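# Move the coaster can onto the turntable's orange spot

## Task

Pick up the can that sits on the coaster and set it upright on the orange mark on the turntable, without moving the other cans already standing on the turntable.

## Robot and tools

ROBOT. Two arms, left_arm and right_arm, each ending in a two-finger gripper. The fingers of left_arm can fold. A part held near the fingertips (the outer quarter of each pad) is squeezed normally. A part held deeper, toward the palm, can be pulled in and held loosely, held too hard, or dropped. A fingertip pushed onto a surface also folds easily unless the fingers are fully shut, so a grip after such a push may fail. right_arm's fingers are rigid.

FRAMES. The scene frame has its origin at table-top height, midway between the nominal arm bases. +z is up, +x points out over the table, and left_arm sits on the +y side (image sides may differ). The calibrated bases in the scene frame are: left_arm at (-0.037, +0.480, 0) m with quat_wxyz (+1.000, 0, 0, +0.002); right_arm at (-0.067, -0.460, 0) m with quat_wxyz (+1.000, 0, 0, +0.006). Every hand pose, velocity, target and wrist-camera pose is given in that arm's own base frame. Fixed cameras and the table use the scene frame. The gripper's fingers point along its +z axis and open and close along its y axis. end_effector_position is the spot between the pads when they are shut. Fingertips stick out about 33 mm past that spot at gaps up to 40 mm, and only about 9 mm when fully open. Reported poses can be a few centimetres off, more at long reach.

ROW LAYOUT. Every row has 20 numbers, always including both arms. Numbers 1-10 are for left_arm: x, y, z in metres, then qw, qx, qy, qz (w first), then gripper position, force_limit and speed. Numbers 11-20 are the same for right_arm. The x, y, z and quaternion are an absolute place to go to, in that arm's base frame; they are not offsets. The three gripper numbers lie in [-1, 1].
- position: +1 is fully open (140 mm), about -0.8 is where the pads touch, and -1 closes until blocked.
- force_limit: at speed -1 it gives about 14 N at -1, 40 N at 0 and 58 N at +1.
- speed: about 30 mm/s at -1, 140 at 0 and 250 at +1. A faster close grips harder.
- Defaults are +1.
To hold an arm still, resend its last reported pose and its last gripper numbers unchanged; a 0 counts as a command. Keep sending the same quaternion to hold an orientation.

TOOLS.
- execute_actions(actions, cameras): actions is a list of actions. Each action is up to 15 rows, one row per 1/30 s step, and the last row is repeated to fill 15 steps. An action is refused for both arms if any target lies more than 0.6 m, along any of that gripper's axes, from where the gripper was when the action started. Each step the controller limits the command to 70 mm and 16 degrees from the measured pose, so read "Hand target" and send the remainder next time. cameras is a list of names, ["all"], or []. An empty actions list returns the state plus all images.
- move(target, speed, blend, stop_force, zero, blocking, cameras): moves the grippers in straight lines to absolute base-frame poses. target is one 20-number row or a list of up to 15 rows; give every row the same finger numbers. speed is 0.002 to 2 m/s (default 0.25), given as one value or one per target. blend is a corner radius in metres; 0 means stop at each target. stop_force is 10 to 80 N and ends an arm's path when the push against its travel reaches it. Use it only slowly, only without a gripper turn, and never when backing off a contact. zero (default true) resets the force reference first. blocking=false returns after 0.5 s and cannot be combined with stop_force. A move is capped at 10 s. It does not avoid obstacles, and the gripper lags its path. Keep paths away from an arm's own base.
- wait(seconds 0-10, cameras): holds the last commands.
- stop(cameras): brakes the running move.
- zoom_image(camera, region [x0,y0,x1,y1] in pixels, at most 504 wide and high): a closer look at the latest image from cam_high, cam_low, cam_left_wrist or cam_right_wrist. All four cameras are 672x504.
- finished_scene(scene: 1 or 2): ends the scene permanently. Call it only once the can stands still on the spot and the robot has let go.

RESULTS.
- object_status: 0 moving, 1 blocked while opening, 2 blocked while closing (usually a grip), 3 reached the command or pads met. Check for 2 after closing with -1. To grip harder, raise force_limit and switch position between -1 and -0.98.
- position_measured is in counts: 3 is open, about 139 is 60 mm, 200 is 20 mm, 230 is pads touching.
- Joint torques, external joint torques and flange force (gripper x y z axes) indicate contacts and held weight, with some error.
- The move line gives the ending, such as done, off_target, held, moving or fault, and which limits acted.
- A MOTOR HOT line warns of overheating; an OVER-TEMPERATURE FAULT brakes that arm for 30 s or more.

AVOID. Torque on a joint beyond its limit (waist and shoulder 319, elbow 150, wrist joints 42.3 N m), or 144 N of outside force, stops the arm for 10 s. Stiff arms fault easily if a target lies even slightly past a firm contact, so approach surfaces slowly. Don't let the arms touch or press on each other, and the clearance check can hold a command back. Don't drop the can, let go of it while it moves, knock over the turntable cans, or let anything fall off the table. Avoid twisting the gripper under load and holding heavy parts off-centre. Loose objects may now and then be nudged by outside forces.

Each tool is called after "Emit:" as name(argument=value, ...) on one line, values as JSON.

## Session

Emit:
execute_actions(actions=[])

Emit:
wait(seconds=1.5, cameras=["cam_high"])

Scene clock: 0.00 s.
left_arm: end_effector_position=(+0.5517, +0.0246, +0.2918) position_measured=3 object_status=3 end_effector_quat_wxyz=(-0.199, +0.655, +0.076, +0.725) | right_arm: end_effector_position=(+0.7512, +0.8062, +0.3968) position_measured=3 object_status=3 end_effector_quat_wxyz=(+0.624, -0.575, -0.427, -0.312)
Joint positions: left_arm=[-0.513 0.096 2.673 2.249 1.466 -1.128] | right_arm=[0.498 0.742 1.202 1.667 1.262 0.083]
Joint velocities: within noise
Joint torques (N m): no reading
External joint torques (N m): no reading
Flange force (N): no reading
Hand target: left_arm +0.5517, +0.0246, +0.2918; -0.199, +0.655, +0.076, +0.725 | right_arm +0.7512, +0.8062, +0.3968; +0.624, -0.575, -0.427, -0.312
Tool commands: left_gripper/position=+1.0 left_gripper/force_limit=+1.0 left_gripper/speed=+1.0 right_gripper/position=+1.0 right_gripper/force_limit=+1.0 right_gripper/speed=+1.0
camera_calibration:
cam_left_wrist: T_world_to_cam=[[0.401639, -0.899608, -0.171438, -0.14154], [-0.255562, 0.0696645, -0.964279, 0.424237], [0.879417, 0.431105, -0.201926, -0.286624], [0, 0, 0, 1]] pos_world=[0.417329, -0.0333197, 0.326941]
cam_right_wrist: T_world_to_cam=[[0.873325, 0.127751, -0.470088, -0.566612], [-0.371791, -0.44873, -0.812658, 0.967221], [-0.314761, 0.884489, -0.344391, -0.201573], [0, 0, 0, 1]] pos_world=[0.790993, 0.684696, 0.450242]

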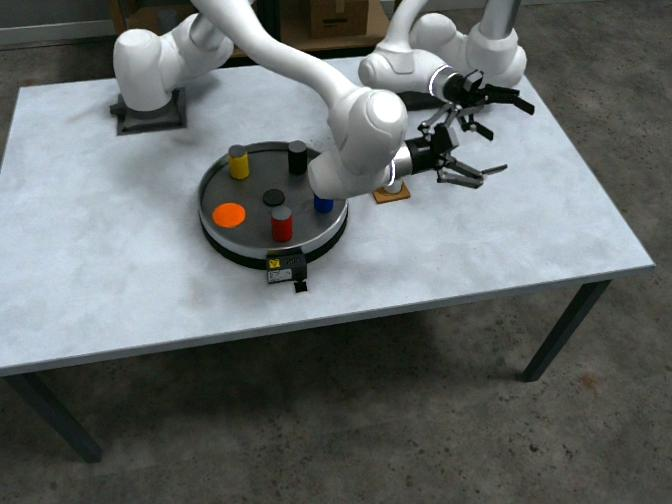

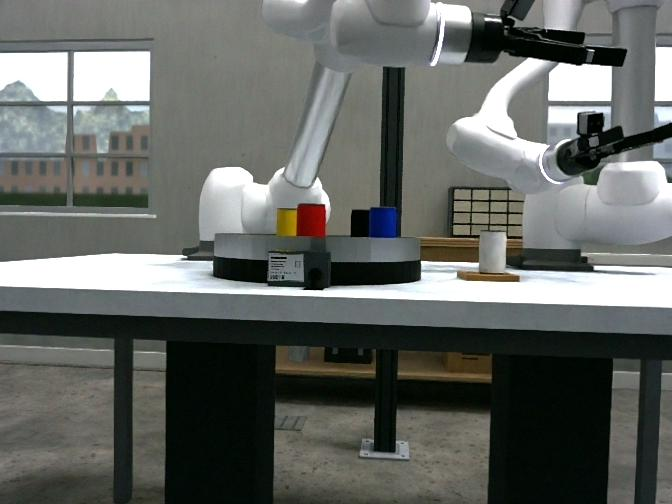

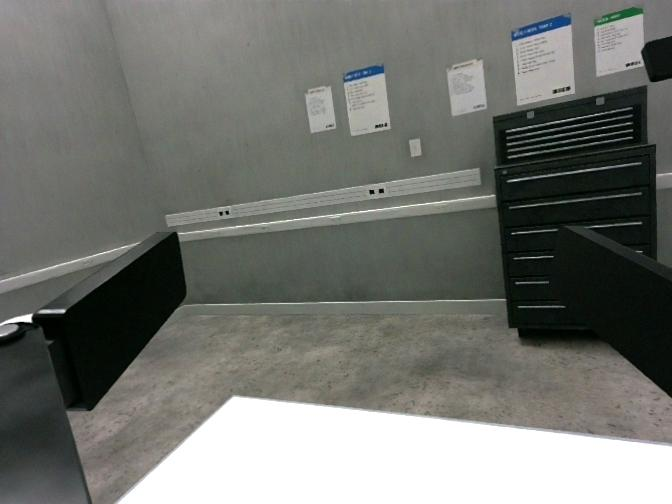

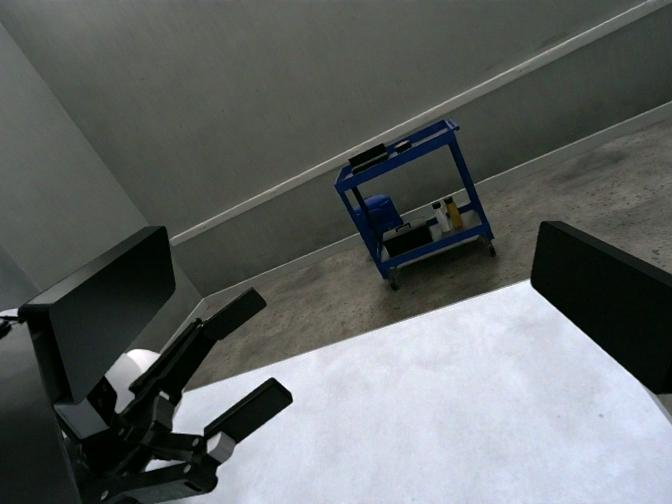

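Scene clock: 1.50 s.
left_arm: end_effector_position=(+0.5517, +0.0246, +0.2918) position_measured=3 object_status=3 end_effector_quat_wxyz=(-0.199, +0.655, +0.076, +0.725) | right_arm: end_effector_position=(+0.7512, +0.8062, +0.3968) position_measured=3 object_status=3 end_effector_quat_wxyz=(+0.624, -0.575, -0.427, -0.312)
Joint positions: left_arm=[-0.513 0.096 2.673 2.249 1.466 -1.128] | right_arm=[0.498 0.742 1.202 1.667 1.262 0.083]
Joint torques (N m): left_arm=[-3.7 -27.91 -19.06 -0.01 2.79 0.13] | right_arm=[-0.65 -114.07 -39.82 1.58 0.98 0.28]
External joint torques (N m): left_arm=[3.75 -2.53 -1.36 -0.23 -0.19 -0.14] | right_arm=[0.71 1.66 -2.04 0.44 0.05 -0.31]
Flange force (N): left_arm=[6.5 -10.4 11.2] | right_arm=[3.2 6.4 3.7]
Hand target: left_arm +0.5517, +0.0246, +0.2918; -0.199, +0.655, +0.076, +0.725 | right_arm +0.7512, +0.8062, +0.3968; +0.624, -0.575, -0.427, -0.312
Tool commands: left_gripper/position=+1.0 left_gripper/force_limit=+1.0 left_gripper/speed=+1.0 right_gripper/position=+1.0 right_gripper/force_limit=+1.0 right_gripper/speed=+1.0
wait: 1.50 s; at rest by 0.17 s
Images, in order (width x height): cam_high 672x504.

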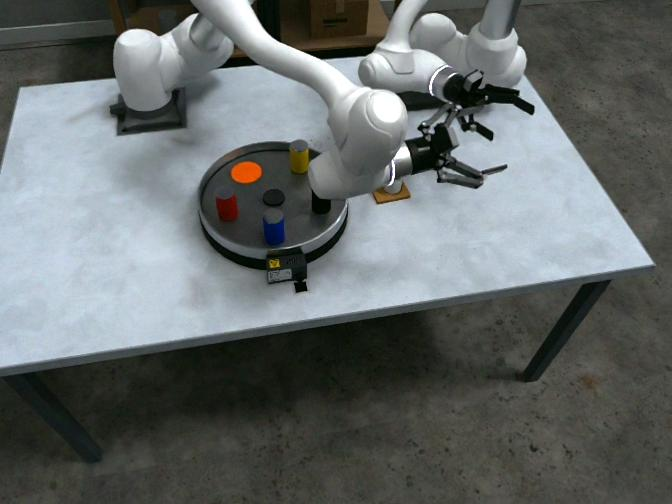

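Emit:
move(target=[[0.5517, 0.0246, 0.2918, -0.199, 0.655, 0.076, 0.725, 1,1,1, 0.75, 0.45, 0.42, 0.624, -0.575, -0.427, -0.312,1,1,1],[0.5517, 0.0246, 0.2918, -0.199, 0.655, 0.076, 0.725, 1,1,1, 0.65, -0.15, 0.38, -0.156, 0.357, 0.919, 0.065,1,1,1]], blend=[0.1,0], speed=0.4)

Emit:
move(target=[0.56, -0.26, 0.32, 0, 0.856, -0.517, 0, 1,1,1, 0.65, -0.15, 0.38, -0.156, 0.357, 0.919, 0.065,1,1,1], speed=0.3, cameras=["all"])

Scene clock: 5.33 s.
left_arm: end_effector_position=(+0.5517, +0.0246, +0.2918) position_measured=3 object_status=3 end_effector_quat_wxyz=(-0.199, +0.655, +0.076, +0.725) | right_arm: end_effector_position=(+0.6500, -0.1500, +0.3800) position_measured=3 object_status=3 end_effector_quat_wxyz=(-0.156, +0.357, +0.919, +0.065)
Joint positions: left_arm=[-0.512 0.098 2.674 2.25 1.468 -1.13] | right_arm=[-0.346 0.339 1.31 0.14 1.803 -1.165]
Joint torques (N m): left_arm=[-3.86 -27.82 -19.04 -0.01 2.77 0.2] | right_arm=[-0.23 -75.86 -39.45 4.25 0.75 0.43]
External joint torques (N m): left_arm=[3.81 -2.63 -1.15 -0.2 -0.16 -0.21] | right_arm=[0.07 1.98 -0.95 0.32 0.08 -0.43]
Flange force (N): left_arm=[6.3 -11.0 11.1] | right_arm=[-4.4 2.0 -2.9]
Hand target: left_arm +0.5517, +0.0246, +0.2918; -0.199, +0.655, +0.076, +0.725 | right_arm +0.6500, -0.1500, +0.3800; -0.156, +0.357, +0.919, +0.065
Off the commanded pose: left_arm 0.000 m, 0 deg | right_arm 0.000 m, 0 deg.
move: done

Scene clock: 9.13 s.
left_arm: end_effector_position=(+0.5600, -0.2600, +0.3200) position_measured=3 object_status=3 end_effector_quat_wxyz=(+0.000, +0.856, -0.517, +0.000) | right_arm: end_effector_position=(+0.6500, -0.1500, +0.3800) position_measured=3 object_status=3 end_effector_quat_wxyz=(-0.156, +0.357, +0.919, +0.065)
Joint positions: left_arm=[-0.491 0.112 1.667 0 1.362 2.167] | right_arm=[-0.346 0.339 1.31 0.14 1.803 -1.165]
Joint torques (N m): left_arm=[-3.5 -50.97 -39.47 4.54 0.14 0.25] | right_arm=[-0.84 -76.43 -39.25 4.27 0.79 0.35]
External joint torques (N m): left_arm=[3.42 -2.56 -2.22 -0.3 -0.19 -0.25] | right_arm=[0.85 1.24 -1.49 0.34 0.07 -0.35]
Flange force (N): left_arm=[-3.0 -4.2 -3.7] | right_arm=[-3.6 3.1 -3.7]
Hand target: left_arm +0.5600, -0.2600, +0.3200; +0.000, +0.856, -0.517, +0.000 | right_arm +0.6500, -0.1500, +0.3800; -0.156, +0.357, +0.919, +0.065
Off the commanded pose: left_arm 0.000 m, 0 deg | right_arm 0.000 m, 0 deg.
move: done
camera_calibration:
cam_left_wrist: T_world_to_cam=[[-0.8952, -0.445465, -0.0133271, 0.397625], [-0.423923, 0.841922, 0.333852, 0.353003], [-0.137499, 0.304514, -0.942531, 0.607961], [0, 0, 0, 1]] pos_world=[0.589194, -0.305206, 0.460471]
cam_right_wrist: T_world_to_cam=[[0.695339, 0.718548, 0.0139166, -0.343647], [0.718172, -0.695444, 0.0242286, -0.576646], [0.0270876, -0.00685256, -0.99961, 0.49962], [0, 0, 0, 1]] pos_world=[0.639548, -0.150675, 0.518179]

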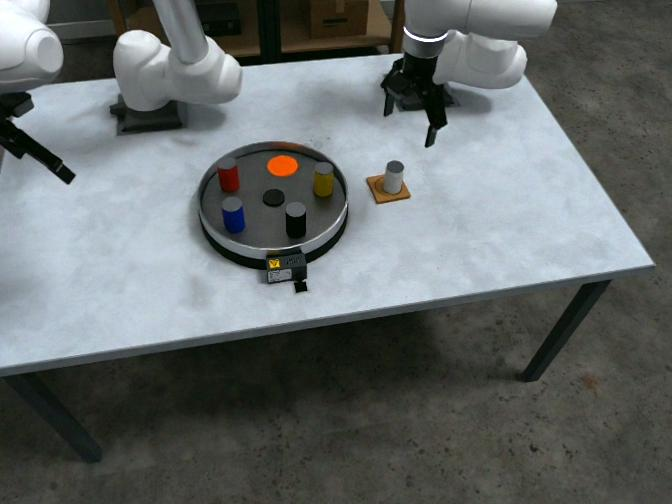

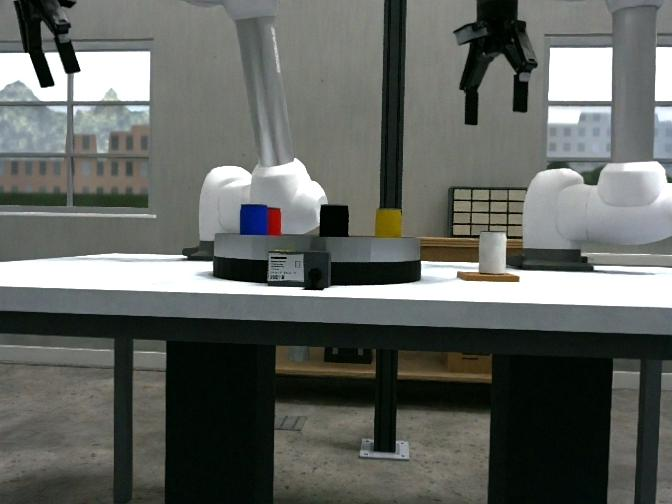

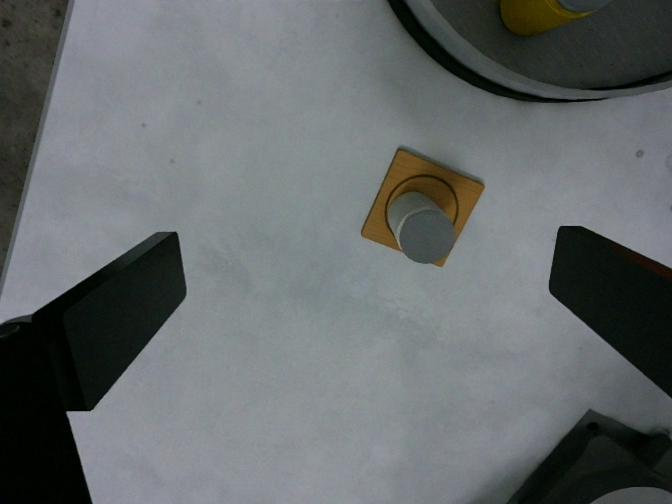

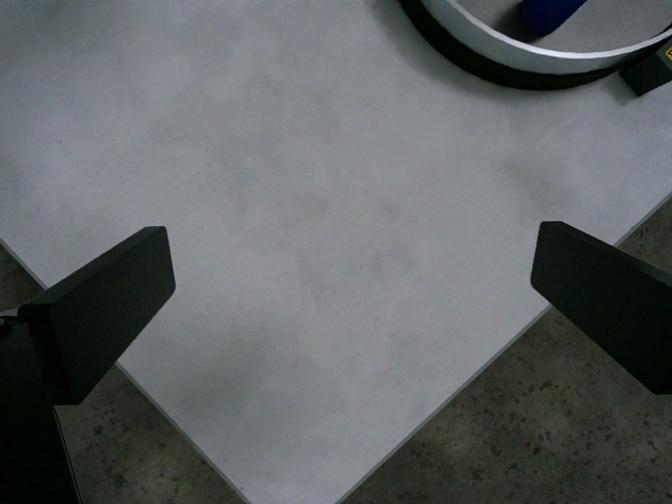

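Emit:
move(target=[0.467, -0.240, 0.17, 0, 0.856, -0.517, 0, 0.5, 0, 0, 0.65, -0.15, 0.38, -0.156, 0.357, 0.919, 0.065,1,1,1], cameras=["cam_left_wrist","cam_low","cam_high"])

Emit:
zoom_image(camera="cam_low", region=[400, 140, 568, 300])

Scene clock: 10.47 s.
left_arm: end_effector_position=(+0.4670, -0.2400, +0.1701) position_measured=66 object_status=3 end_effector_quat_wxyz=(+0.000, +0.856, -0.517, +0.000) | right_arm: end_effector_position=(+0.6500, -0.1500, +0.3800) position_measured=3 object_status=3 end_effector_quat_wxyz=(-0.156, +0.357, +0.919, +0.065)
Joint positions: left_arm=[-0.54 0.055 2.018 0 1.069 2.117] | right_arm=[-0.346 0.339 1.31 0.14 1.803 -1.165]
Joint torques (N m): left_arm=[-3.67 -40.72 -35.02 4.09 0.13 0.25] | right_arm=[-0.92 -76.87 -39.38 4.34 0.79 0.32]
External joint torques (N m): left_arm=[3.72 -2.27 -2.15 -0.3 -0.17 -0.25] | right_arm=[0.91 1.71 -1.32 0.26 0.07 -0.32]
Flange force (N): left_arm=[-3.4 -5.7 -4.0] | right_arm=[-4.0 3.3 -3.5]
Hand target: left_arm +0.4670, -0.2400, +0.1700; +0.000, +0.856, -0.517, +0.000 | right_arm +0.6500, -0.1500, +0.3800; -0.156, +0.357, +0.919, +0.065
Off the commanded pose: left_arm 0.000 m, 0 deg | right_arm 0.000 m, 0 deg.
move: done
camera_calibration:
cam_left_wrist: T_world_to_cam=[[-0.895156, -0.445554, -0.0133147, 0.32132], [-0.424015, 0.841907, 0.333772, 0.346926], [-0.137504, 0.304424, -0.94256, 0.447703], [0, 0, 0, 1]] pos_world=[0.496294, -0.285206, 0.310471]
Images, in order (width x height): cam_high 672x504, cam_low 672x504, cam_left_wrist 672x504.

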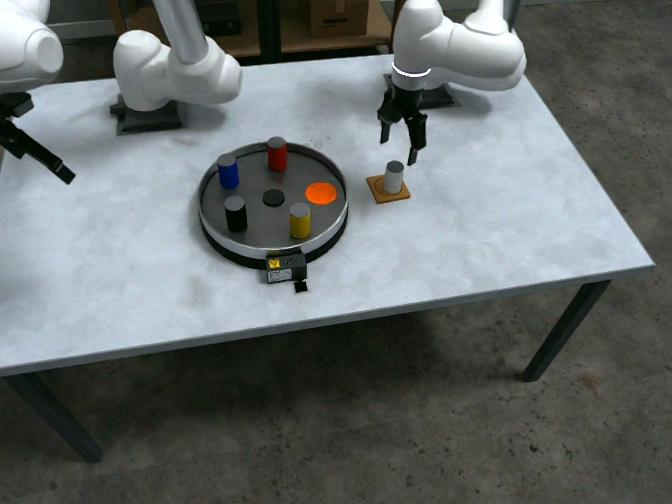

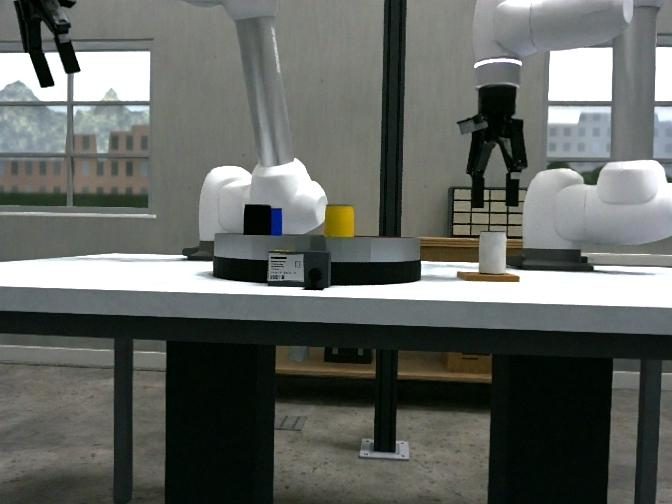

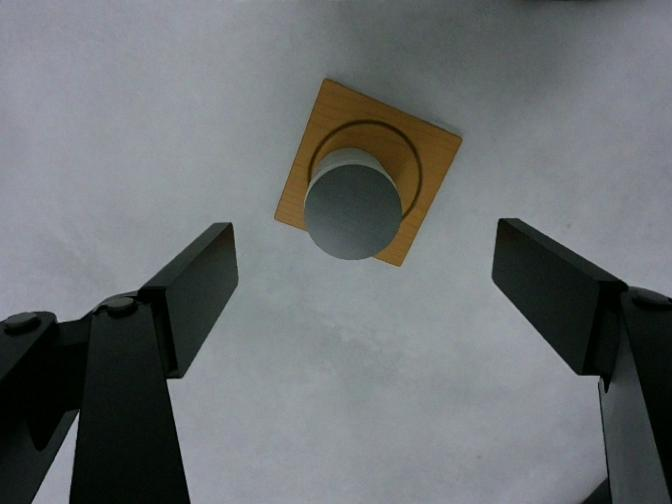

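Scaled by 3.000.

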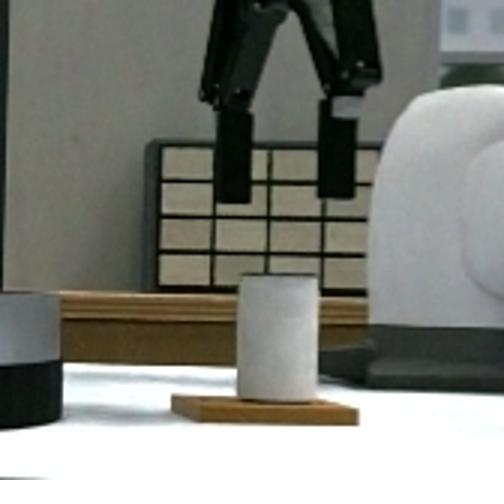

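Emit:
move(target=[[0.467, -0.241, 0.120, 0, 0.856, -0.517, 0, 0.5, 0, 0, 0.65, -0.15, 0.38, -0.156, 0.357, 0.919, 0.065,1,1,1],[0.467, -0.241, 0.120, 0, 0.856, -0.517, 0, -1, -0.01, -0.9, 0.65, -0.15, 0.38, -0.156, 0.357, 0.919, 0.065,1,1,1]], cameras=["cam_left_wrist"])

Emit:
move(target=[[0.467, -0.241, 0.20, 0, 0.856, -0.517, 0, -1, -0.01, -0.9, 0.65, -0.15, 0.38, -0.156, 0.357, 0.919, 0.065,1,1,1],[0.3589,-0.5511,0.265, 0, 0.856, -0.517, 0, -1, -0.01, -0.9, 0.65, -0.15, 0.38, -0.156, 0.357, 0.919, 0.065,1,1,1]], blend=[0.04,0], speed=[0.12,0.3], cameras=["cam_left_wrist","cam_high"])

Emit:
wait(seconds=3, cameras=["cam_left_wrist","cam_high"])

Scene clock: 13.23 s.
left_arm: end_effector_position=(+0.4670, -0.2410, +0.1200) position_measured=156 object_status=0 end_effector_quat_wxyz=(+0.000, +0.856, -0.517, +0.000) | right_arm: end_effector_position=(+0.6500, -0.1500, +0.3800) position_measured=3 object_status=3 end_effector_quat_wxyz=(-0.156, +0.357, +0.919, +0.065)
Joint positions: left_arm=[-0.542 0.103 2.07 0 0.968 2.115] | right_arm=[-0.346 0.339 1.31 0.14 1.803 -1.165]
Joint torques (N m): left_arm=[-4.86 -31.11 -22.63 3.02 0.19 0.2] | right_arm=[-0.57 -76.31 -39.25 4.26 0.75 0.33]
External joint torques (N m): left_arm=[4.97 -15 -12.5 0.56 -0.24 -0.2] | right_arm=[0.51 2.08 -1.14 0.3 0.09 -0.33]
Flange force (N): left_arm=[-5.7 -7.1 -27.5] | right_arm=[-4.5 2.9 -3.4]
Hand target: left_arm +0.4670, -0.2410, +0.1200; +0.000, +0.856, -0.517, +0.000 | right_arm +0.6500, -0.1500, +0.3800; -0.156, +0.357, +0.919, +0.065
Off the commanded pose: left_arm 0.000 m, 0 deg | right_arm 0.000 m, 0 deg.
move: done
camera_calibration:
cam_left_wrist: T_world_to_cam=[[-0.895201, -0.445464, -0.0133268, 0.32026], [-0.423922, 0.841922, 0.333852, 0.364394], [-0.137499, 0.304514, -0.942531, 0.400895], [0, 0, 0, 1]] pos_world=[0.496294, -0.286206, 0.260471]
Images, in order (width x height): cam_left_wrist 672x504.

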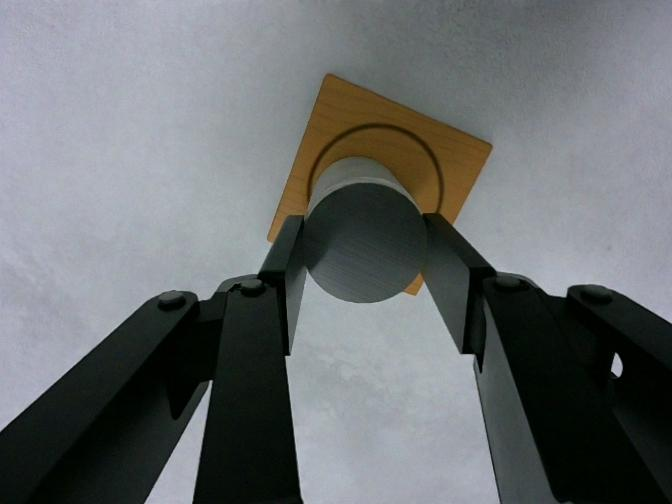

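Scene clock: 15.37 s.
left_arm: end_effector_position=(+0.3589, -0.5511, +0.2650) position_measured=156 object_status=2 end_effector_quat_wxyz=(+0.000, +0.856, -0.517, +0.000) | right_arm: end_effector_position=(+0.6500, -0.1500, +0.3800) position_measured=3 object_status=3 end_effector_quat_wxyz=(-0.156, +0.357, +0.919, +0.065)
Joint positions: left_arm=[-1.046 0.198 1.668 0 1.275 1.611] | right_arm=[-0.346 0.339 1.31 0.14 1.803 -1.165]
Joint torques (N m): left_arm=[-3.63 -60.47 -39.54 4.41 0.14 0.22] | right_arm=[-1.1 -76.28 -39.36 4.32 0.73 0.35]
External joint torques (N m): left_arm=[3.64 -0.75 -1.14 -0.23 -0.2 -0.22] | right_arm=[1.01 2.17 -1.08 0.25 0.11 -0.35]
Flange force (N): left_arm=[0.7 -5.3 -1.5] | right_arm=[-4.4 3.5 -3.2]
Hand target: left_arm +0.3589, -0.5511, +0.2650; +0.000, +0.856, -0.517, +0.000 | right_arm +0.6500, -0.1500, +0.3800; -0.156, +0.357, +0.919, +0.065
Off the commanded pose: left_arm 0.000 m, 0 deg | right_arm 0.000 m, 0 deg.
move: done
camera_calibration:
cam_left_wrist: T_world_to_cam=[[-0.895151, -0.445566, -0.013272, 0.0871804], [-0.423996, 0.841869, 0.333891, 0.531222], [-0.137597, 0.30451, -0.942518, 0.61716], [0, 0, 0, 1]] pos_world=[0.388195, -0.596306, 0.405471]
Images, in order (width x height): cam_high 672x504, cam_left_wrist 672x504.

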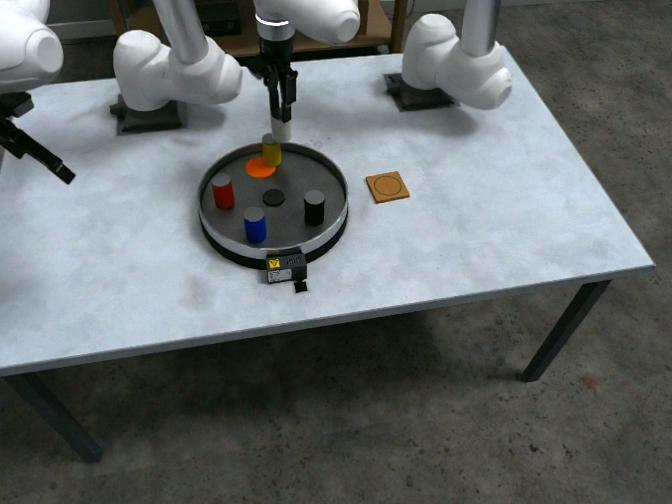

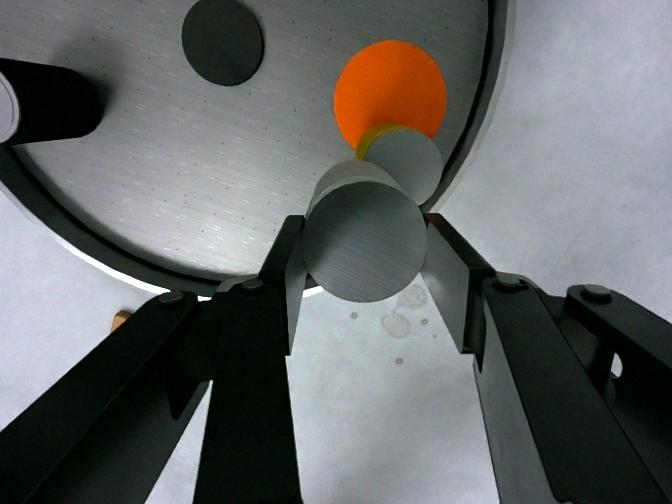

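Scene clock: 18.37 s.
left_arm: end_effector_position=(+0.3589, -0.5511, +0.2650) position_measured=156 object_status=2 end_effector_quat_wxyz=(+0.000, +0.856, -0.517, +0.000) | right_arm: end_effector_position=(+0.6500, -0.1500, +0.3800) position_measured=3 object_status=3 end_effector_quat_wxyz=(-0.156, +0.357, +0.919, +0.065)
Joint positions: left_arm=[-1.046 0.198 1.668 0 1.275 1.611] | right_arm=[-0.346 0.339 1.31 0.14 1.803 -1.165]
Joint torques (N m): left_arm=[-3.39 -59.95 -39.45 4.41 0.18 0.21] | right_arm=[-1.02 -76.34 -39.5 4.32 0.79 0.36]
External joint torques (N m): left_arm=[3.1 -1.39 -1.32 -0.23 -0.24 -0.21] | right_arm=[1.01 1.75 -1.18 0.28 0.05 -0.36]
Flange force (N): left_arm=[0.1 -4.4 -1.9] | right_arm=[-3.9 3.3 -3.1]
Hand target: left_arm +0.3589, -0.5511, +0.2650; +0.000, +0.856, -0.517, +0.000 | right_arm +0.6500, -0.1500, +0.3800; -0.156, +0.357, +0.919, +0.065
Tool commands: left_gripper/position=-1.0 left_gripper/force_limit=-0.01 left_gripper/speed=-0.9 right_gripper/position=+1.0 right_gripper/force_limit=+1.0 right_gripper/speed=+1.0
Off the commanded pose: left_arm 0.000 m, 0 deg | right_arm 0.000 m, 0 deg.
wait: 3.00 s; at rest by 0.17 s
camera_calibration:
cam_left_wrist: T_world_to_cam=[[-0.895188, -0.445491, -0.0132424, 0.0872282], [-0.423916, 0.841909, 0.333892, 0.531214], [-0.137597, 0.30451, -0.942518, 0.617159], [0, 0, 0, 1]] pos_world=[0.388195, -0.596306, 0.405471]
Images, in order (width x height): cam_high 672x504, cam_left_wrist 672x504.

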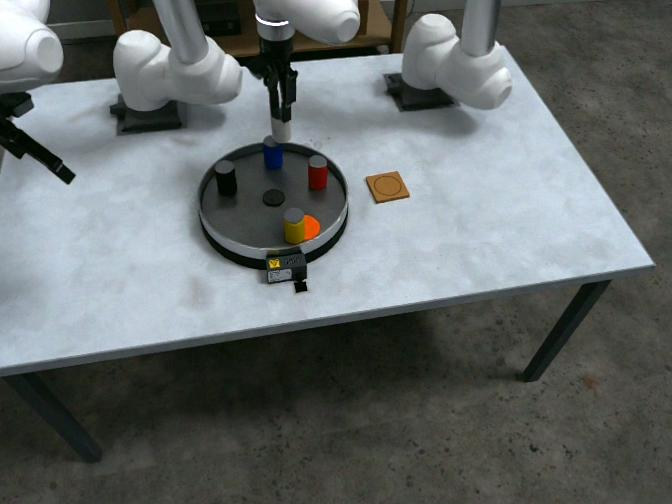

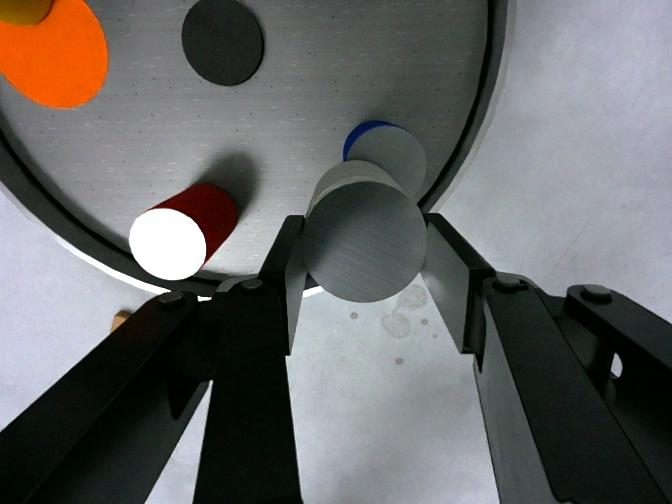

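Emit:
move(target=[[0.36,-0.545,0.28, 0, 0.856, -0.517, 0, -1, -0.01, -0.9, 0.65, -0.15, 0.38, -0.156, 0.357, 0.919, 0.065,1,1,1],[0.467, -0.241, 0.24, 0, 0.856, -0.517, 0, -1, -0.01, -0.9, 0.65, -0.15, 0.38, -0.156, 0.357, 0.919, 0.065,1,1,1],[0.467, -0.241, 0.1207, 0, 0.856, -0.517, 0, -1, -0.01, -0.9, 0.65, -0.15, 0.38, -0.156, 0.357, 0.919, 0.065,1,1,1]], blend=[0.01,0.03,0], speed=[0.2,0.3,0.08])

Emit:
move(target=[[0.467, -0.241, 0.1207, 0, 0.856, -0.517, 0, 0.3, -0.01, -0.3, 0.65, -0.15, 0.38, -0.156, 0.357, 0.919, 0.065,1,1,1],[0.467, -0.241, 0.21, 0, 0.856, -0.517, 0, 0.3, -0.01, -0.3, 0.65, -0.15, 0.38, -0.156, 0.357, 0.919, 0.065,1,1,1],[0.56, -0.62, 0.31, 0, 0.856, -0.517, 0, 0.3, -0.01, -0.3, 0.65, -0.15, 0.38, -0.156, 0.357, 0.919, 0.065,1,1,1]], blend=[0,0.05,0], cameras=["cam_left_wrist","cam_high"])

Emit:
wait(seconds=2, cameras=["cam_left_wrist","cam_high"])

Emit:
wait(seconds=2, cameras=["cam_left_wrist","cam_high"])

Scene clock: 22.50 s.
left_arm: end_effector_position=(+0.4671, -0.2410, +0.1208) position_measured=156 object_status=2 end_effector_quat_wxyz=(+0.000, +0.856, -0.517, +0.000) | right_arm: end_effector_position=(+0.6500, -0.1500, +0.3800) position_measured=3 object_status=3 end_effector_quat_wxyz=(-0.156, +0.357, +0.919, +0.065)
Joint positions: left_arm=[-0.542 0.102 2.069 0 0.97 2.115] | right_arm=[-0.346 0.339 1.31 0.14 1.803 -1.165]
Joint torques (N m): left_arm=[-4.97 -32.51 -26.52 3.35 -1.53 0.22] | right_arm=[-0.75 -76.33 -39.14 4.31 0.72 0.34]
External joint torques (N m): left_arm=[5.04 -13.11 -8.43 0.22 1.49 -0.22] | right_arm=[0.75 2.08 -1.32 0.26 0.12 -0.34]
Flange force (N): left_arm=[-8.9 -5.0 -25.0] | right_arm=[-4.7 3.4 -3.7]
Hand target: left_arm +0.4670, -0.2410, +0.1207; +0.000, +0.856, -0.517, +0.000 | right_arm +0.6500, -0.1500, +0.3800; -0.156, +0.357, +0.919, +0.065
Off the commanded pose: left_arm 0.000 m, 0 deg | right_arm 0.000 m, 0 deg.
move: done; blend cut to 0.0081 m at target 1

Scene clock: 25.60 s.
left_arm: end_effector_position=(+0.5599, -0.6200, +0.3100) position_measured=91 object_status=3 end_effector_quat_wxyz=(+0.000, +0.856, -0.517, +0.000) | right_arm: end_effector_position=(+0.6500, -0.1500, +0.3800) position_measured=3 object_status=3 end_effector_quat_wxyz=(-0.156, +0.357, +0.919, +0.065)
Joint positions: left_arm=[-0.878 0.467 1.217 0 1.457 1.78] | right_arm=[-0.346 0.339 1.31 0.14 1.803 -1.165]
Joint torques (N m): left_arm=[-3.27 -86.91 -39.98 4.63 0.18 0.16] | right_arm=[-0.79 -76.04 -39.17 4.3 0.73 0.33]
External joint torques (N m): left_arm=[3.05 -2.39 -2.17 -0.33 -0.23 -0.16] | right_arm=[0.73 1.9 -1.3 0.27 0.11 -0.33]
Flange force (N): left_arm=[0.5 -3.7 -3.3] | right_arm=[-4.4 3.2 -3.6]
Hand target: left_arm +0.5600, -0.6200, +0.3100; +0.000, +0.856, -0.517, +0.000 | right_arm +0.6500, -0.1500, +0.3800; -0.156, +0.357, +0.919, +0.065
Off the commanded pose: left_arm 0.000 m, 0 deg | right_arm 0.000 m, 0 deg.
move: done; blend cut to 0.0446 m at target 2
camera_calibration:
cam_left_wrist: T_world_to_cam=[[-0.89522, -0.445426, -0.0133119, 0.237155], [-0.423882, 0.841942, 0.333853, 0.659423], [-0.137499, 0.304514, -0.942531, 0.708161], [0, 0, 0, 1]] pos_world=[0.589194, -0.665206, 0.450471]
Images, in order (width x height): cam_high 672x504, cam_left_wrist 672x504.

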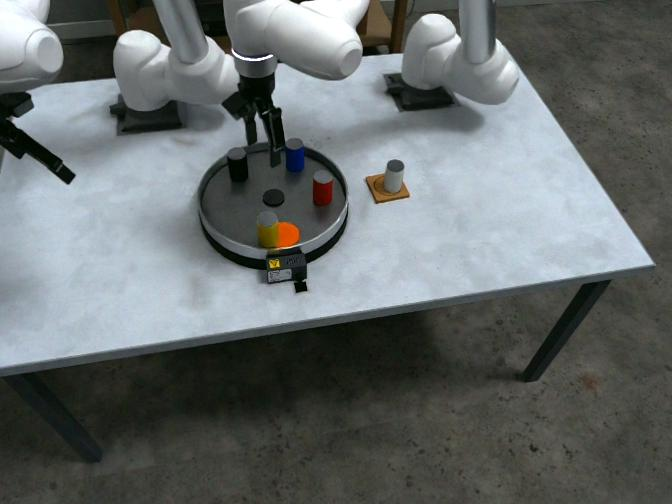

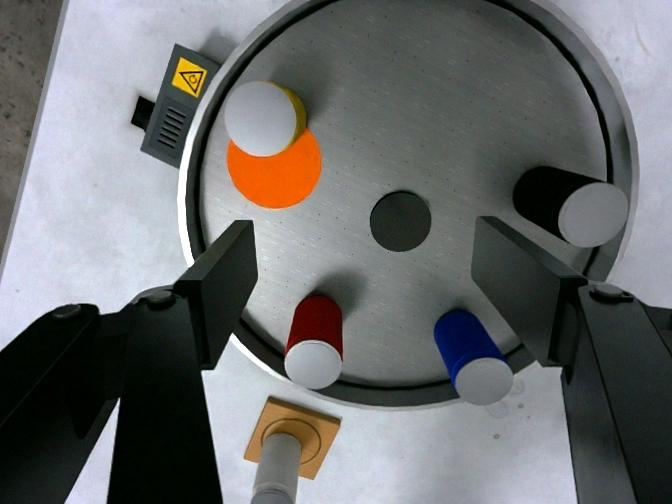

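Scene clock: 27.60 s.
left_arm: end_effector_position=(+0.5600, -0.6200, +0.3100) position_measured=91 object_status=3 end_effector_quat_wxyz=(+0.000, +0.856, -0.517, +0.000) | right_arm: end_effector_position=(+0.6500, -0.1500, +0.3800) position_measured=3 object_status=3 end_effector_quat_wxyz=(-0.156, +0.357, +0.919, +0.065)
Joint positions: left_arm=[-0.878 0.467 1.217 0 1.457 1.78] | right_arm=[-0.346 0.339 1.31 0.14 1.803 -1.165]
Joint torques (N m): left_arm=[-3.9 -87.17 -40.05 4.56 0.18 0.27] | right_arm=[-0.64 -76.26 -39.34 4.32 0.79 0.44]
External joint torques (N m): left_arm=[3.92 -2.44 -2.21 -0.24 -0.24 -0.27] | right_arm=[0.7 1.77 -1.21 0.27 0.05 -0.44]
Flange force (N): left_arm=[0.4 -4.6 -3.4] | right_arm=[-4.1 2.8 -3.3]
Hand target: left_arm +0.5600, -0.6200, +0.3100; +0.000, +0.856, -0.517, +0.000 | right_arm +0.6500, -0.1500, +0.3800; -0.156, +0.357, +0.919, +0.065
Tool commands: left_gripper/position=+0.3 left_gripper/force_limit=-0.01 left_gripper/speed=-0.3 right_gripper/position=+1.0 right_gripper/force_limit=+1.0 right_gripper/speed=+1.0
Off the commanded pose: left_arm 0.000 m, 0 deg | right_arm 0.000 m, 0 deg.
wait: 2.00 s; at rest by 0.17 s
camera_calibration:
cam_left_wrist: T_world_to_cam=[[-0.895188, -0.445491, -0.0132424, 0.237152], [-0.423916, 0.841909, 0.333892, 0.659446], [-0.137597, 0.30451, -0.942518, 0.708224], [0, 0, 0, 1]] pos_world=[0.589295, -0.665206, 0.450471]
Images, in order (width x height): cam_high 672x504, cam_left_wrist 672x504.

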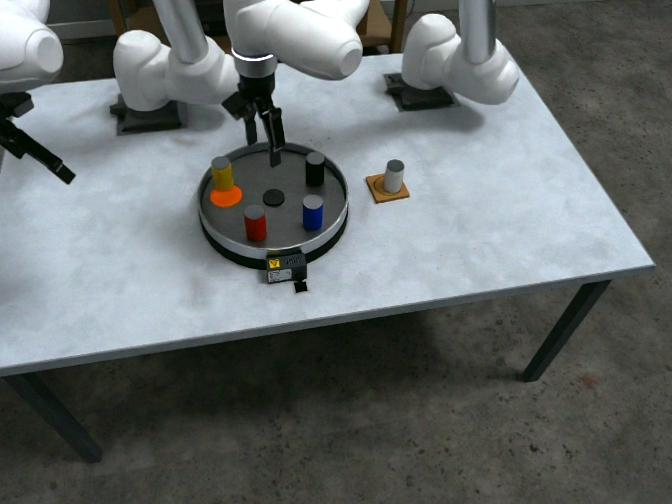

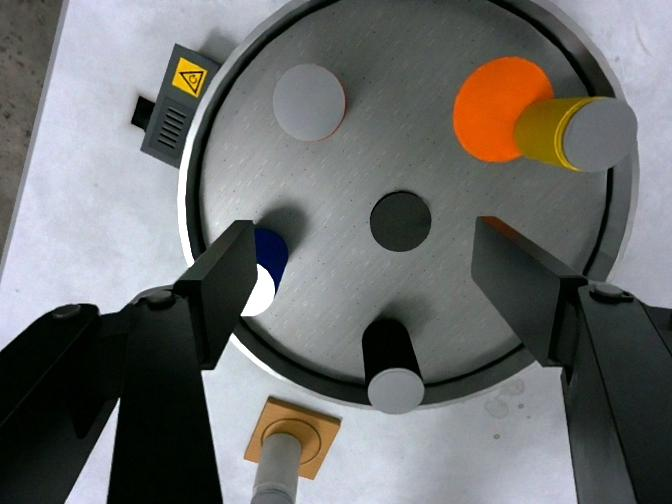

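Scene clock: 29.60 s.
left_arm: end_effector_position=(+0.5600, -0.6200, +0.3100) position_measured=91 object_status=3 end_effector_quat_wxyz=(+0.000, +0.856, -0.517, +0.000) | right_arm: end_effector_position=(+0.6500, -0.1500, +0.3800) position_measured=3 object_status=3 end_effector_quat_wxyz=(-0.156, +0.357, +0.919, +0.065)
Joint positions: left_arm=[-0.878 0.467 1.217 0 1.457 1.78] | right_arm=[-0.346 0.339 1.31 0.14 1.803 -1.165]
Joint torques (N m): left_arm=[-3.26 -87.41 -39.95 4.66 0.05 0.24] | right_arm=[-1.04 -76.34 -39.28 4.28 0.81 0.33]
External joint torques (N m): left_arm=[3.24 -2.32 -2.49 -0.33 -0.11 -0.24] | right_arm=[1.3 1.44 -1.27 0.31 0.05 -0.33]
Flange force (N): left_arm=[1.5 -4.1 -4.0] | right_arm=[-3.4 3.6 -3.2]
Hand target: left_arm +0.5600, -0.6200, +0.3100; +0.000, +0.856, -0.517, +0.000 | right_arm +0.6500, -0.1500, +0.3800; -0.156, +0.357, +0.919, +0.065
Tool commands: left_gripper/position=+0.3 left_gripper/force_limit=-0.01 left_gripper/speed=-0.3 right_gripper/position=+1.0 right_gripper/force_limit=+1.0 right_gripper/speed=+1.0
Off the commanded pose: left_arm 0.000 m, 0 deg | right_arm 0.000 m, 0 deg.
wait: 2.00 s; at rest by 0.17 s
camera_calibration:
cam_left_wrist: T_world_to_cam=[[-0.895188, -0.445491, -0.0132424, 0.237152], [-0.423916, 0.841909, 0.333892, 0.659446], [-0.137597, 0.30451, -0.942518, 0.708224], [0, 0, 0, 1]] pos_world=[0.589295, -0.665206, 0.450471]
Images, in order (width x height): cam_high 672x504, cam_left_wrist 672x504.

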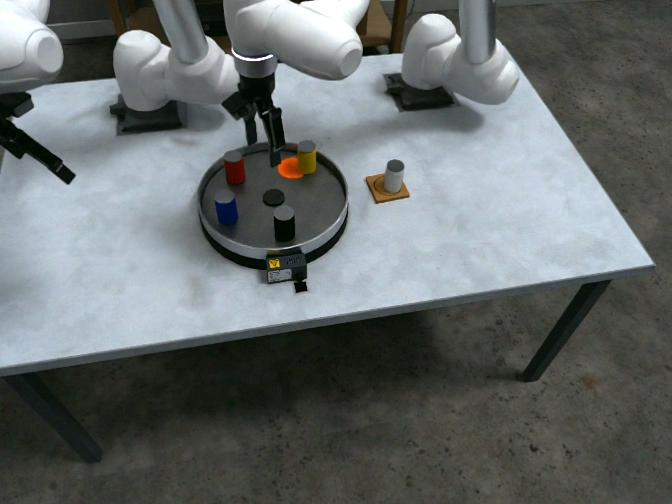

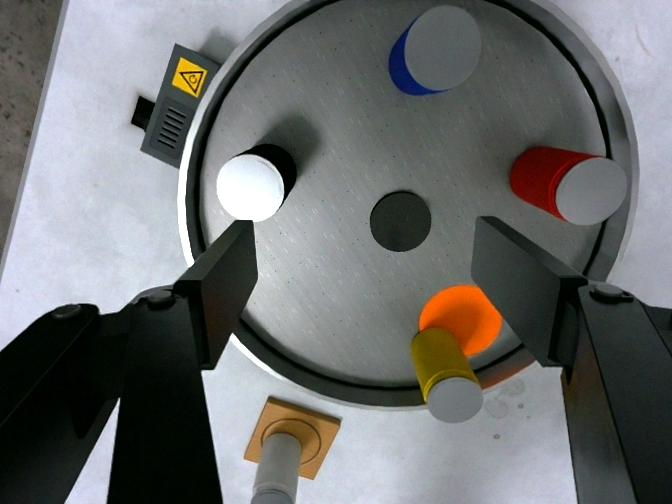

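Emit:
move(target=[0.3415, -0.544, 0.25, 0, 0.856, -0.517, 0, 0.3, -0.01, -0.3, 0.65, -0.15, 0.38, -0.156, 0.357, 0.919, 0.065,1,1,1])

Scene clock: 31.57 s.
left_arm: end_effector_position=(+0.3415, -0.5440, +0.2500) position_measured=91 object_status=3 end_effector_quat_wxyz=(+0.000, +0.856, -0.517, +0.000) | right_arm: end_effector_position=(+0.6500, -0.1500, +0.3800) position_measured=3 object_status=3 end_effector_quat_wxyz=(-0.156, +0.357, +0.919, +0.065)
Joint positions: left_arm=[-1.064 0.182 1.716 0 1.243 1.594] | right_arm=[-0.346 0.339 1.31 0.14 1.803 -1.165]
Joint torques (N m): left_arm=[-4.71 -55.5 -38.2 4.37 0.13 0.14] | right_arm=[-0.83 -76.57 -39.35 4.29 0.76 0.34]
External joint torques (N m): left_arm=[4.81 -3.86 -2.2 -0.22 -0.19 -0.14] | right_arm=[0.82 2.47 -1.08 0.29 0.07 -0.34]
Flange force (N): left_arm=[-2.1 -7.1 -4.4] | right_arm=[-4.9 3.5 -3.3]
Hand target: left_arm +0.3415, -0.5440, +0.2500; +0.000, +0.856, -0.517, +0.000 | right_arm +0.6500, -0.1500, +0.3800; -0.156, +0.357, +0.919, +0.065
Off the commanded pose: left_arm 0.000 m, 0 deg | right_arm 0.000 m, 0 deg.
move: done

Emit:
wait(seconds=3.73)

Emit:
move(target=[[0.3764,-0.4882,0.25,0,0.856,-0.517,0,0.3,-0.01,-0.3,0.65,-0.15,0.38,-0.156,0.357,0.919,0.065,1,1,1],[0.4308,-0.4515,0.215,0,0.856,-0.517,0,0.3,-0.01,-0.3,0.65,-0.15,0.38,-0.156,0.357,0.919,0.065,1,1,1],[0.4955,-0.4401,0.172,0,0.856,-0.517,0,0.3,-0.01,-0.3,0.65,-0.15,0.38,-0.156,0.357,0.919,0.065,1,1,1],[0.5593,-0.456,0.163,0,0.856,-0.517,0,0.3,-0.01,-0.3,0.65,-0.15,0.38,-0.156,0.357,0.919,0.065,1,1,1],[0.611,-0.4964,0.163,0,0.856,-0.517,0,0.3,-0.01,-0.3,0.65,-0.15,0.38,-0.156,0.357,0.919,0.065,1,1,1],[0.6419,-0.5545,0.163,0,0.856,-0.517,0,0.3,-0.01,-0.3,0.65,-0.15,0.38,-0.156,0.357,0.919,0.065,1,1,1]], blend=[0.025,0.025,0.025,0.025,0.025,0], speed=[0.1462,0.1657,0.1747,0.1476,0.1462,0.1462], blocking=false)

Emit:
wait(seconds=1.3, cameras=["cam_left_wrist"])

Emit:
move(target=[[0.611,-0.4964,0.163,0,0.856,-0.517,0,-1,-0.01,-0.7,0.65,-0.15,0.38,-0.156,0.357,0.919,0.065,1,1,1],[0.6419,-0.5545,0.163,0,0.856,-0.517,0,-1,-0.01,-0.7,0.65,-0.15,0.38,-0.156,0.357,0.919,0.065,1,1,1],[0.6465,-0.62,0.21,0,0.856,-0.517,0,-1,-0.01,-0.7,0.65,-0.15,0.38,-0.156,0.357,0.919,0.065,1,1,1],[0.624,-0.6817,0.28,0,0.856,-0.517,0,-1,-0.01,-0.7,0.65,-0.15,0.38,-0.156,0.357,0.919,0.065,1,1,1]], blend=[0.025,0.025,0.025,0], speed=[0.1462,0.1462,0.18,0.2], cameras=["cam_high","cam_low","cam_left_wrist"])

Scene clock: 35.73 s.
left_arm: end_effector_position=(+0.3415, -0.5440, +0.2500) position_measured=91 object_status=3 end_effector_quat_wxyz=(+0.000, +0.856, -0.517, +0.000) | right_arm: end_effector_position=(+0.6500, -0.1500, +0.3800) position_measured=3 object_status=3 end_effector_quat_wxyz=(-0.156, +0.357, +0.919, +0.065)
Joint positions: left_arm=[-1.064 0.182 1.716 0 1.243 1.594] | right_arm=[-0.346 0.339 1.31 0.14 1.803 -1.165]
Joint torques (N m): left_arm=[-3.64 -57.03 -38.02 4.31 0.14 0.22] | right_arm=[-0.81 -76.18 -39.42 4.3 0.77 0.36]
External joint torques (N m): left_arm=[3.59 -2.28 -2.27 -0.17 -0.19 -0.22] | right_arm=[0.85 0.91 -1.34 0.31 0.09 -0.36]
Flange force (N): left_arm=[0.5 -5.3 -3.7] | right_arm=[-2.9 2.7 -3.3]
Hand target: left_arm +0.3415, -0.5440, +0.2500; +0.000, +0.856, -0.517, +0.000 | right_arm +0.6500, -0.1500, +0.3800; -0.156, +0.357, +0.919, +0.065
Tool commands: left_gripper/position=+0.3 left_gripper/force_limit=-0.01 left_gripper/speed=-0.3 right_gripper/position=+1.0 right_gripper/force_limit=+1.0 right_gripper/speed=+1.0
Off the commanded pose: left_arm 0.000 m, 0 deg | right_arm 0.000 m, 0 deg.
wait: 3.73 s; at rest from the start

Scene clock: 36.23 s.
left_arm: end_effector_position=(+0.3734, -0.4949, +0.2485) position_measured=91 object_status=3 end_effector_quat_wxyz=(+0.000, +0.856, -0.517, +0.000) end_effector_velocity=(+0.090, +0.108, -0.026) end_effector_angular_velocity=(+0.002, +0.001, +0.001) | right_arm: end_effector_position=(+0.6500, -0.1500, +0.3800) position_measured=3 object_status=3 end_effector_quat_wxyz=(-0.156, +0.357, +0.919, +0.065)
Joint positions: left_arm=[-0.98 0.148 1.76 0 1.234 1.677] | right_arm=[-0.346 0.339 1.31 0.14 1.803 -1.165]
Joint velocities: left_arm=[0.217 -0.035 0.089 0 -0.053 0.216] | right_arm=[within noise]
Joint torques (N m): left_arm=[-4.02 -49.58 -37.54 4.39 0.1 -0.14] | right_arm=[-0.78 -76.48 -39.6 4.28 0.72 0.33]
External joint torques (N m): left_arm=[3.76 -2.72 -1.95 -0.33 -0.21 0.14] | right_arm=[0.59 2.32 -0.86 0.29 0.12 -0.33]
Flange force (N): left_arm=[-1.4 -6.2 -3.5] | right_arm=[-4.5 2.9 -2.9]
Hand target: left_arm +0.3797, -0.4879, +0.2463; +0.000, +0.856, -0.517, +0.000 | right_arm +0.6500, -0.1500, +0.3800; -0.156, +0.357, +0.919, +0.065
Tool commands: left_gripper/position=+0.3 left_gripper/force_limit=-0.01 left_gripper/speed=-0.3 right_gripper/position=+1.0 right_gripper/force_limit=+1.0 right_gripper/speed=+1.0
Off the commanded pose: left_arm 0.288 m, 0 deg | right_arm 0.000 m, 0 deg.
move: running; path passed 0 of 6 targets

Scene clock: 37.53 s.
left_arm: end_effector_position=(+0.5448, -0.4527, +0.1652) position_measured=91 object_status=3 end_effector_quat_wxyz=(+0.000, +0.856, -0.517, +0.000) end_effector_velocity=(+0.135, -0.046, -0.015) end_effector_angular_velocity=(-0.001, -0.001, +0.000) | right_arm: end_effector_position=(+0.6500, -0.1500, +0.3800) position_measured=3 object_status=3 end_effector_quat_wxyz=(-0.156, +0.357, +0.919, +0.065)
Joint positions: left_arm=[-0.742 0.333 1.683 0 1.125 1.915] | right_arm=[-0.346 0.339 1.31 0.14 1.803 -1.165]
Joint velocities: left_arm=[0.081 0.205 -0.257 0 0.052 0.082] | right_arm=[within noise]
Joint torques (N m): left_arm=[-4.78 -69.94 -35.57 4.18 -0.32 0.35] | right_arm=[-0.38 -76.54 -39.28 4.3 0.79 0.35]
External joint torques (N m): left_arm=[3.48 -2.96 -2.94 -0.3 0.27 -0.35] | right_arm=[0.26 2.92 -0.95 0.24 0.04 -0.35]
Flange force (N): left_arm=[0.2 -4.9 -5.5] | right_arm=[-5.6 3.0 -3.2]
Hand target: left_arm +0.5535, -0.4560, +0.1642; +0.000, +0.856, -0.517, +0.000 | right_arm +0.6500, -0.1500, +0.3800; -0.156, +0.357, +0.919, +0.065
Tool commands: left_gripper/position=+0.3 left_gripper/force_limit=-0.01 left_gripper/speed=-0.3 right_gripper/position=+1.0 right_gripper/force_limit=+1.0 right_gripper/speed=+1.0
Off the commanded pose: left_arm 0.141 m, 0 deg | right_arm 0.000 m, 0 deg.
earlier move: running; path passed 3 of 6 targets
wait: 1.30 s; no rest
camera_calibration:
cam_left_wrist: T_world_to_cam=[[-0.895142, -0.445577, -0.0135129, 0.296079], [-0.424112, 0.841902, 0.33366, 0.560669], [-0.137295, 0.304404, -0.942597, 0.5184], [0, 0, 0, 1]] pos_world=[0.573993, -0.497906, 0.30557]
Images, in order (width x height): cam_left_wrist 672x504.

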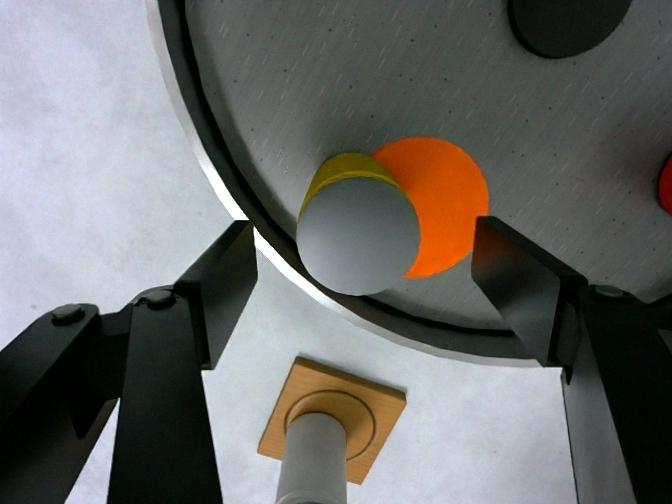

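Scene clock: 39.70 s.
left_arm: end_effector_position=(+0.6239, -0.6817, +0.2799) position_measured=156 object_status=2 end_effector_quat_wxyz=(+0.000, +0.856, -0.517, +0.000) | right_arm: end_effector_position=(+0.6500, -0.1500, +0.3800) position_measured=3 object_status=3 end_effector_quat_wxyz=(-0.156, +0.357, +0.919, +0.065)
Joint positions: left_arm=[-0.867 0.631 1.012 0 1.498 1.791] | right_arm=[-0.346 0.339 1.31 0.14 1.803 -1.165]
Joint torques (N m): left_arm=[-3.33 -103.68 -40.93 4.6 0.21 0.16] | right_arm=[-0.93 -76.17 -39.31 4.25 0.79 0.33]
External joint torques (N m): left_arm=[3.4 -0.37 -1.36 -0.27 -0.26 -0.16] | right_arm=[0.91 1.41 -1.34 0.35 0.05 -0.33]
Flange force (N): left_arm=[2.4 -4.2 -1.7] | right_arm=[-3.6 3.1 -3.4]
Hand target: left_arm +0.6240, -0.6817, +0.2800; +0.000, +0.856, -0.517, +0.000 | right_arm +0.6500, -0.1500, +0.3800; -0.156, +0.357, +0.919, +0.065
Off the commanded pose: left_arm 0.000 m, 0 deg | right_arm 0.000 m, 0 deg.
earlier move: replaced; path passed 3 of 6 targets
move: done
camera_calibration:
cam_left_wrist: T_world_to_cam=[[-0.895227, -0.445415, -0.0132125, 0.266493], [-0.423835, 0.84195, 0.333893, 0.74859], [-0.137597, 0.30451, -0.942518, 0.707465], [0, 0, 0, 1]] pos_world=[0.653195, -0.727005, 0.420371]
Images, in order (width x height): cam_high 672x504, cam_low 672x504, cam_left_wrist 672x504.

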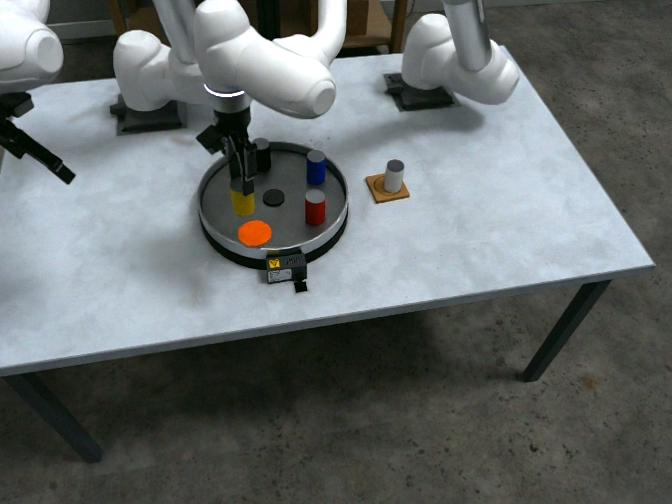

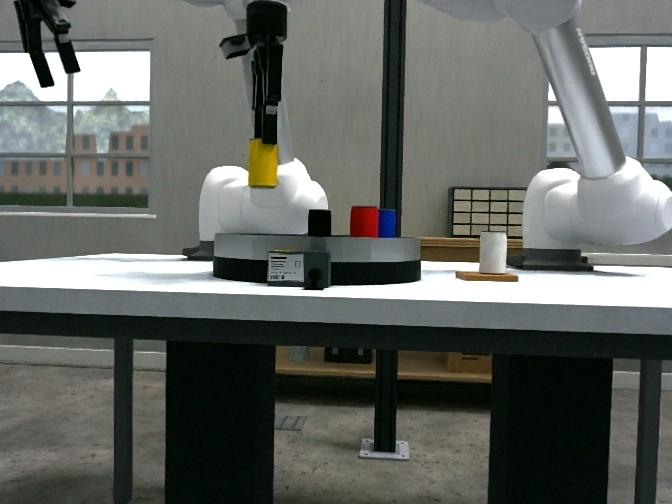

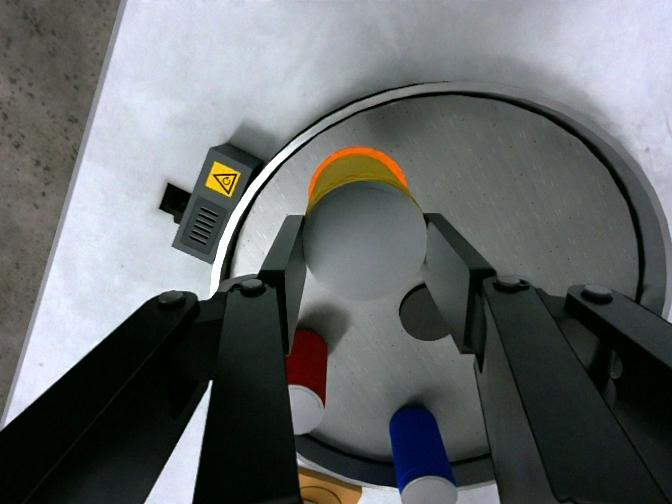

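Emit:
move(target=[[0.58, -0.57, 0.29, 0, 0.856, -0.517, 0, -1, -0.01, -0.7, 0.65, -0.15, 0.38, -0.156, 0.357, 0.919, 0.065,1,1,1],[0.3589, -0.5511, 0.275, 0, 0.856, -0.517, 0, -1, -0.01, -0.7, 0.65, -0.15, 0.38, -0.156, 0.357, 0.919, 0.065,1,1,1]], blend=[0.05,0])

Scene clock: 41.73 s.
left_arm: end_effector_position=(+0.3589, -0.5511, +0.2750) position_measured=156 object_status=2 end_effector_quat_wxyz=(+0.000, +0.856, -0.517, +0.000) | right_arm: end_effector_position=(+0.6500, -0.1500, +0.3800) position_measured=3 object_status=3 end_effector_quat_wxyz=(-0.156, +0.357, +0.919, +0.065)
Joint positions: left_arm=[-1.046 0.194 1.655 0 1.293 1.611] | right_arm=[-0.346 0.339 1.31 0.14 1.803 -1.165]
Joint torques (N m): left_arm=[-4.13 -59.7 -39.71 4.45 0.16 0.21] | right_arm=[-0.85 -76.49 -39.3 4.35 0.71 0.34]
External joint torques (N m): left_arm=[3.84 -1.21 -1.25 -0.26 -0.22 -0.21] | right_arm=[0.75 1.31 -1.53 0.26 0.14 -0.34]
Flange force (N): left_arm=[0.2 -5.6 -1.8] | right_arm=[-3.8 3.0 -4.0]
Hand target: left_arm +0.3589, -0.5511, +0.2750; +0.000, +0.856, -0.517, +0.000 | right_arm +0.6500, -0.1500, +0.3800; -0.156, +0.357, +0.919, +0.065
Off the commanded pose: left_arm 0.000 m, 0 deg | right_arm 0.000 m, 0 deg.
move: done


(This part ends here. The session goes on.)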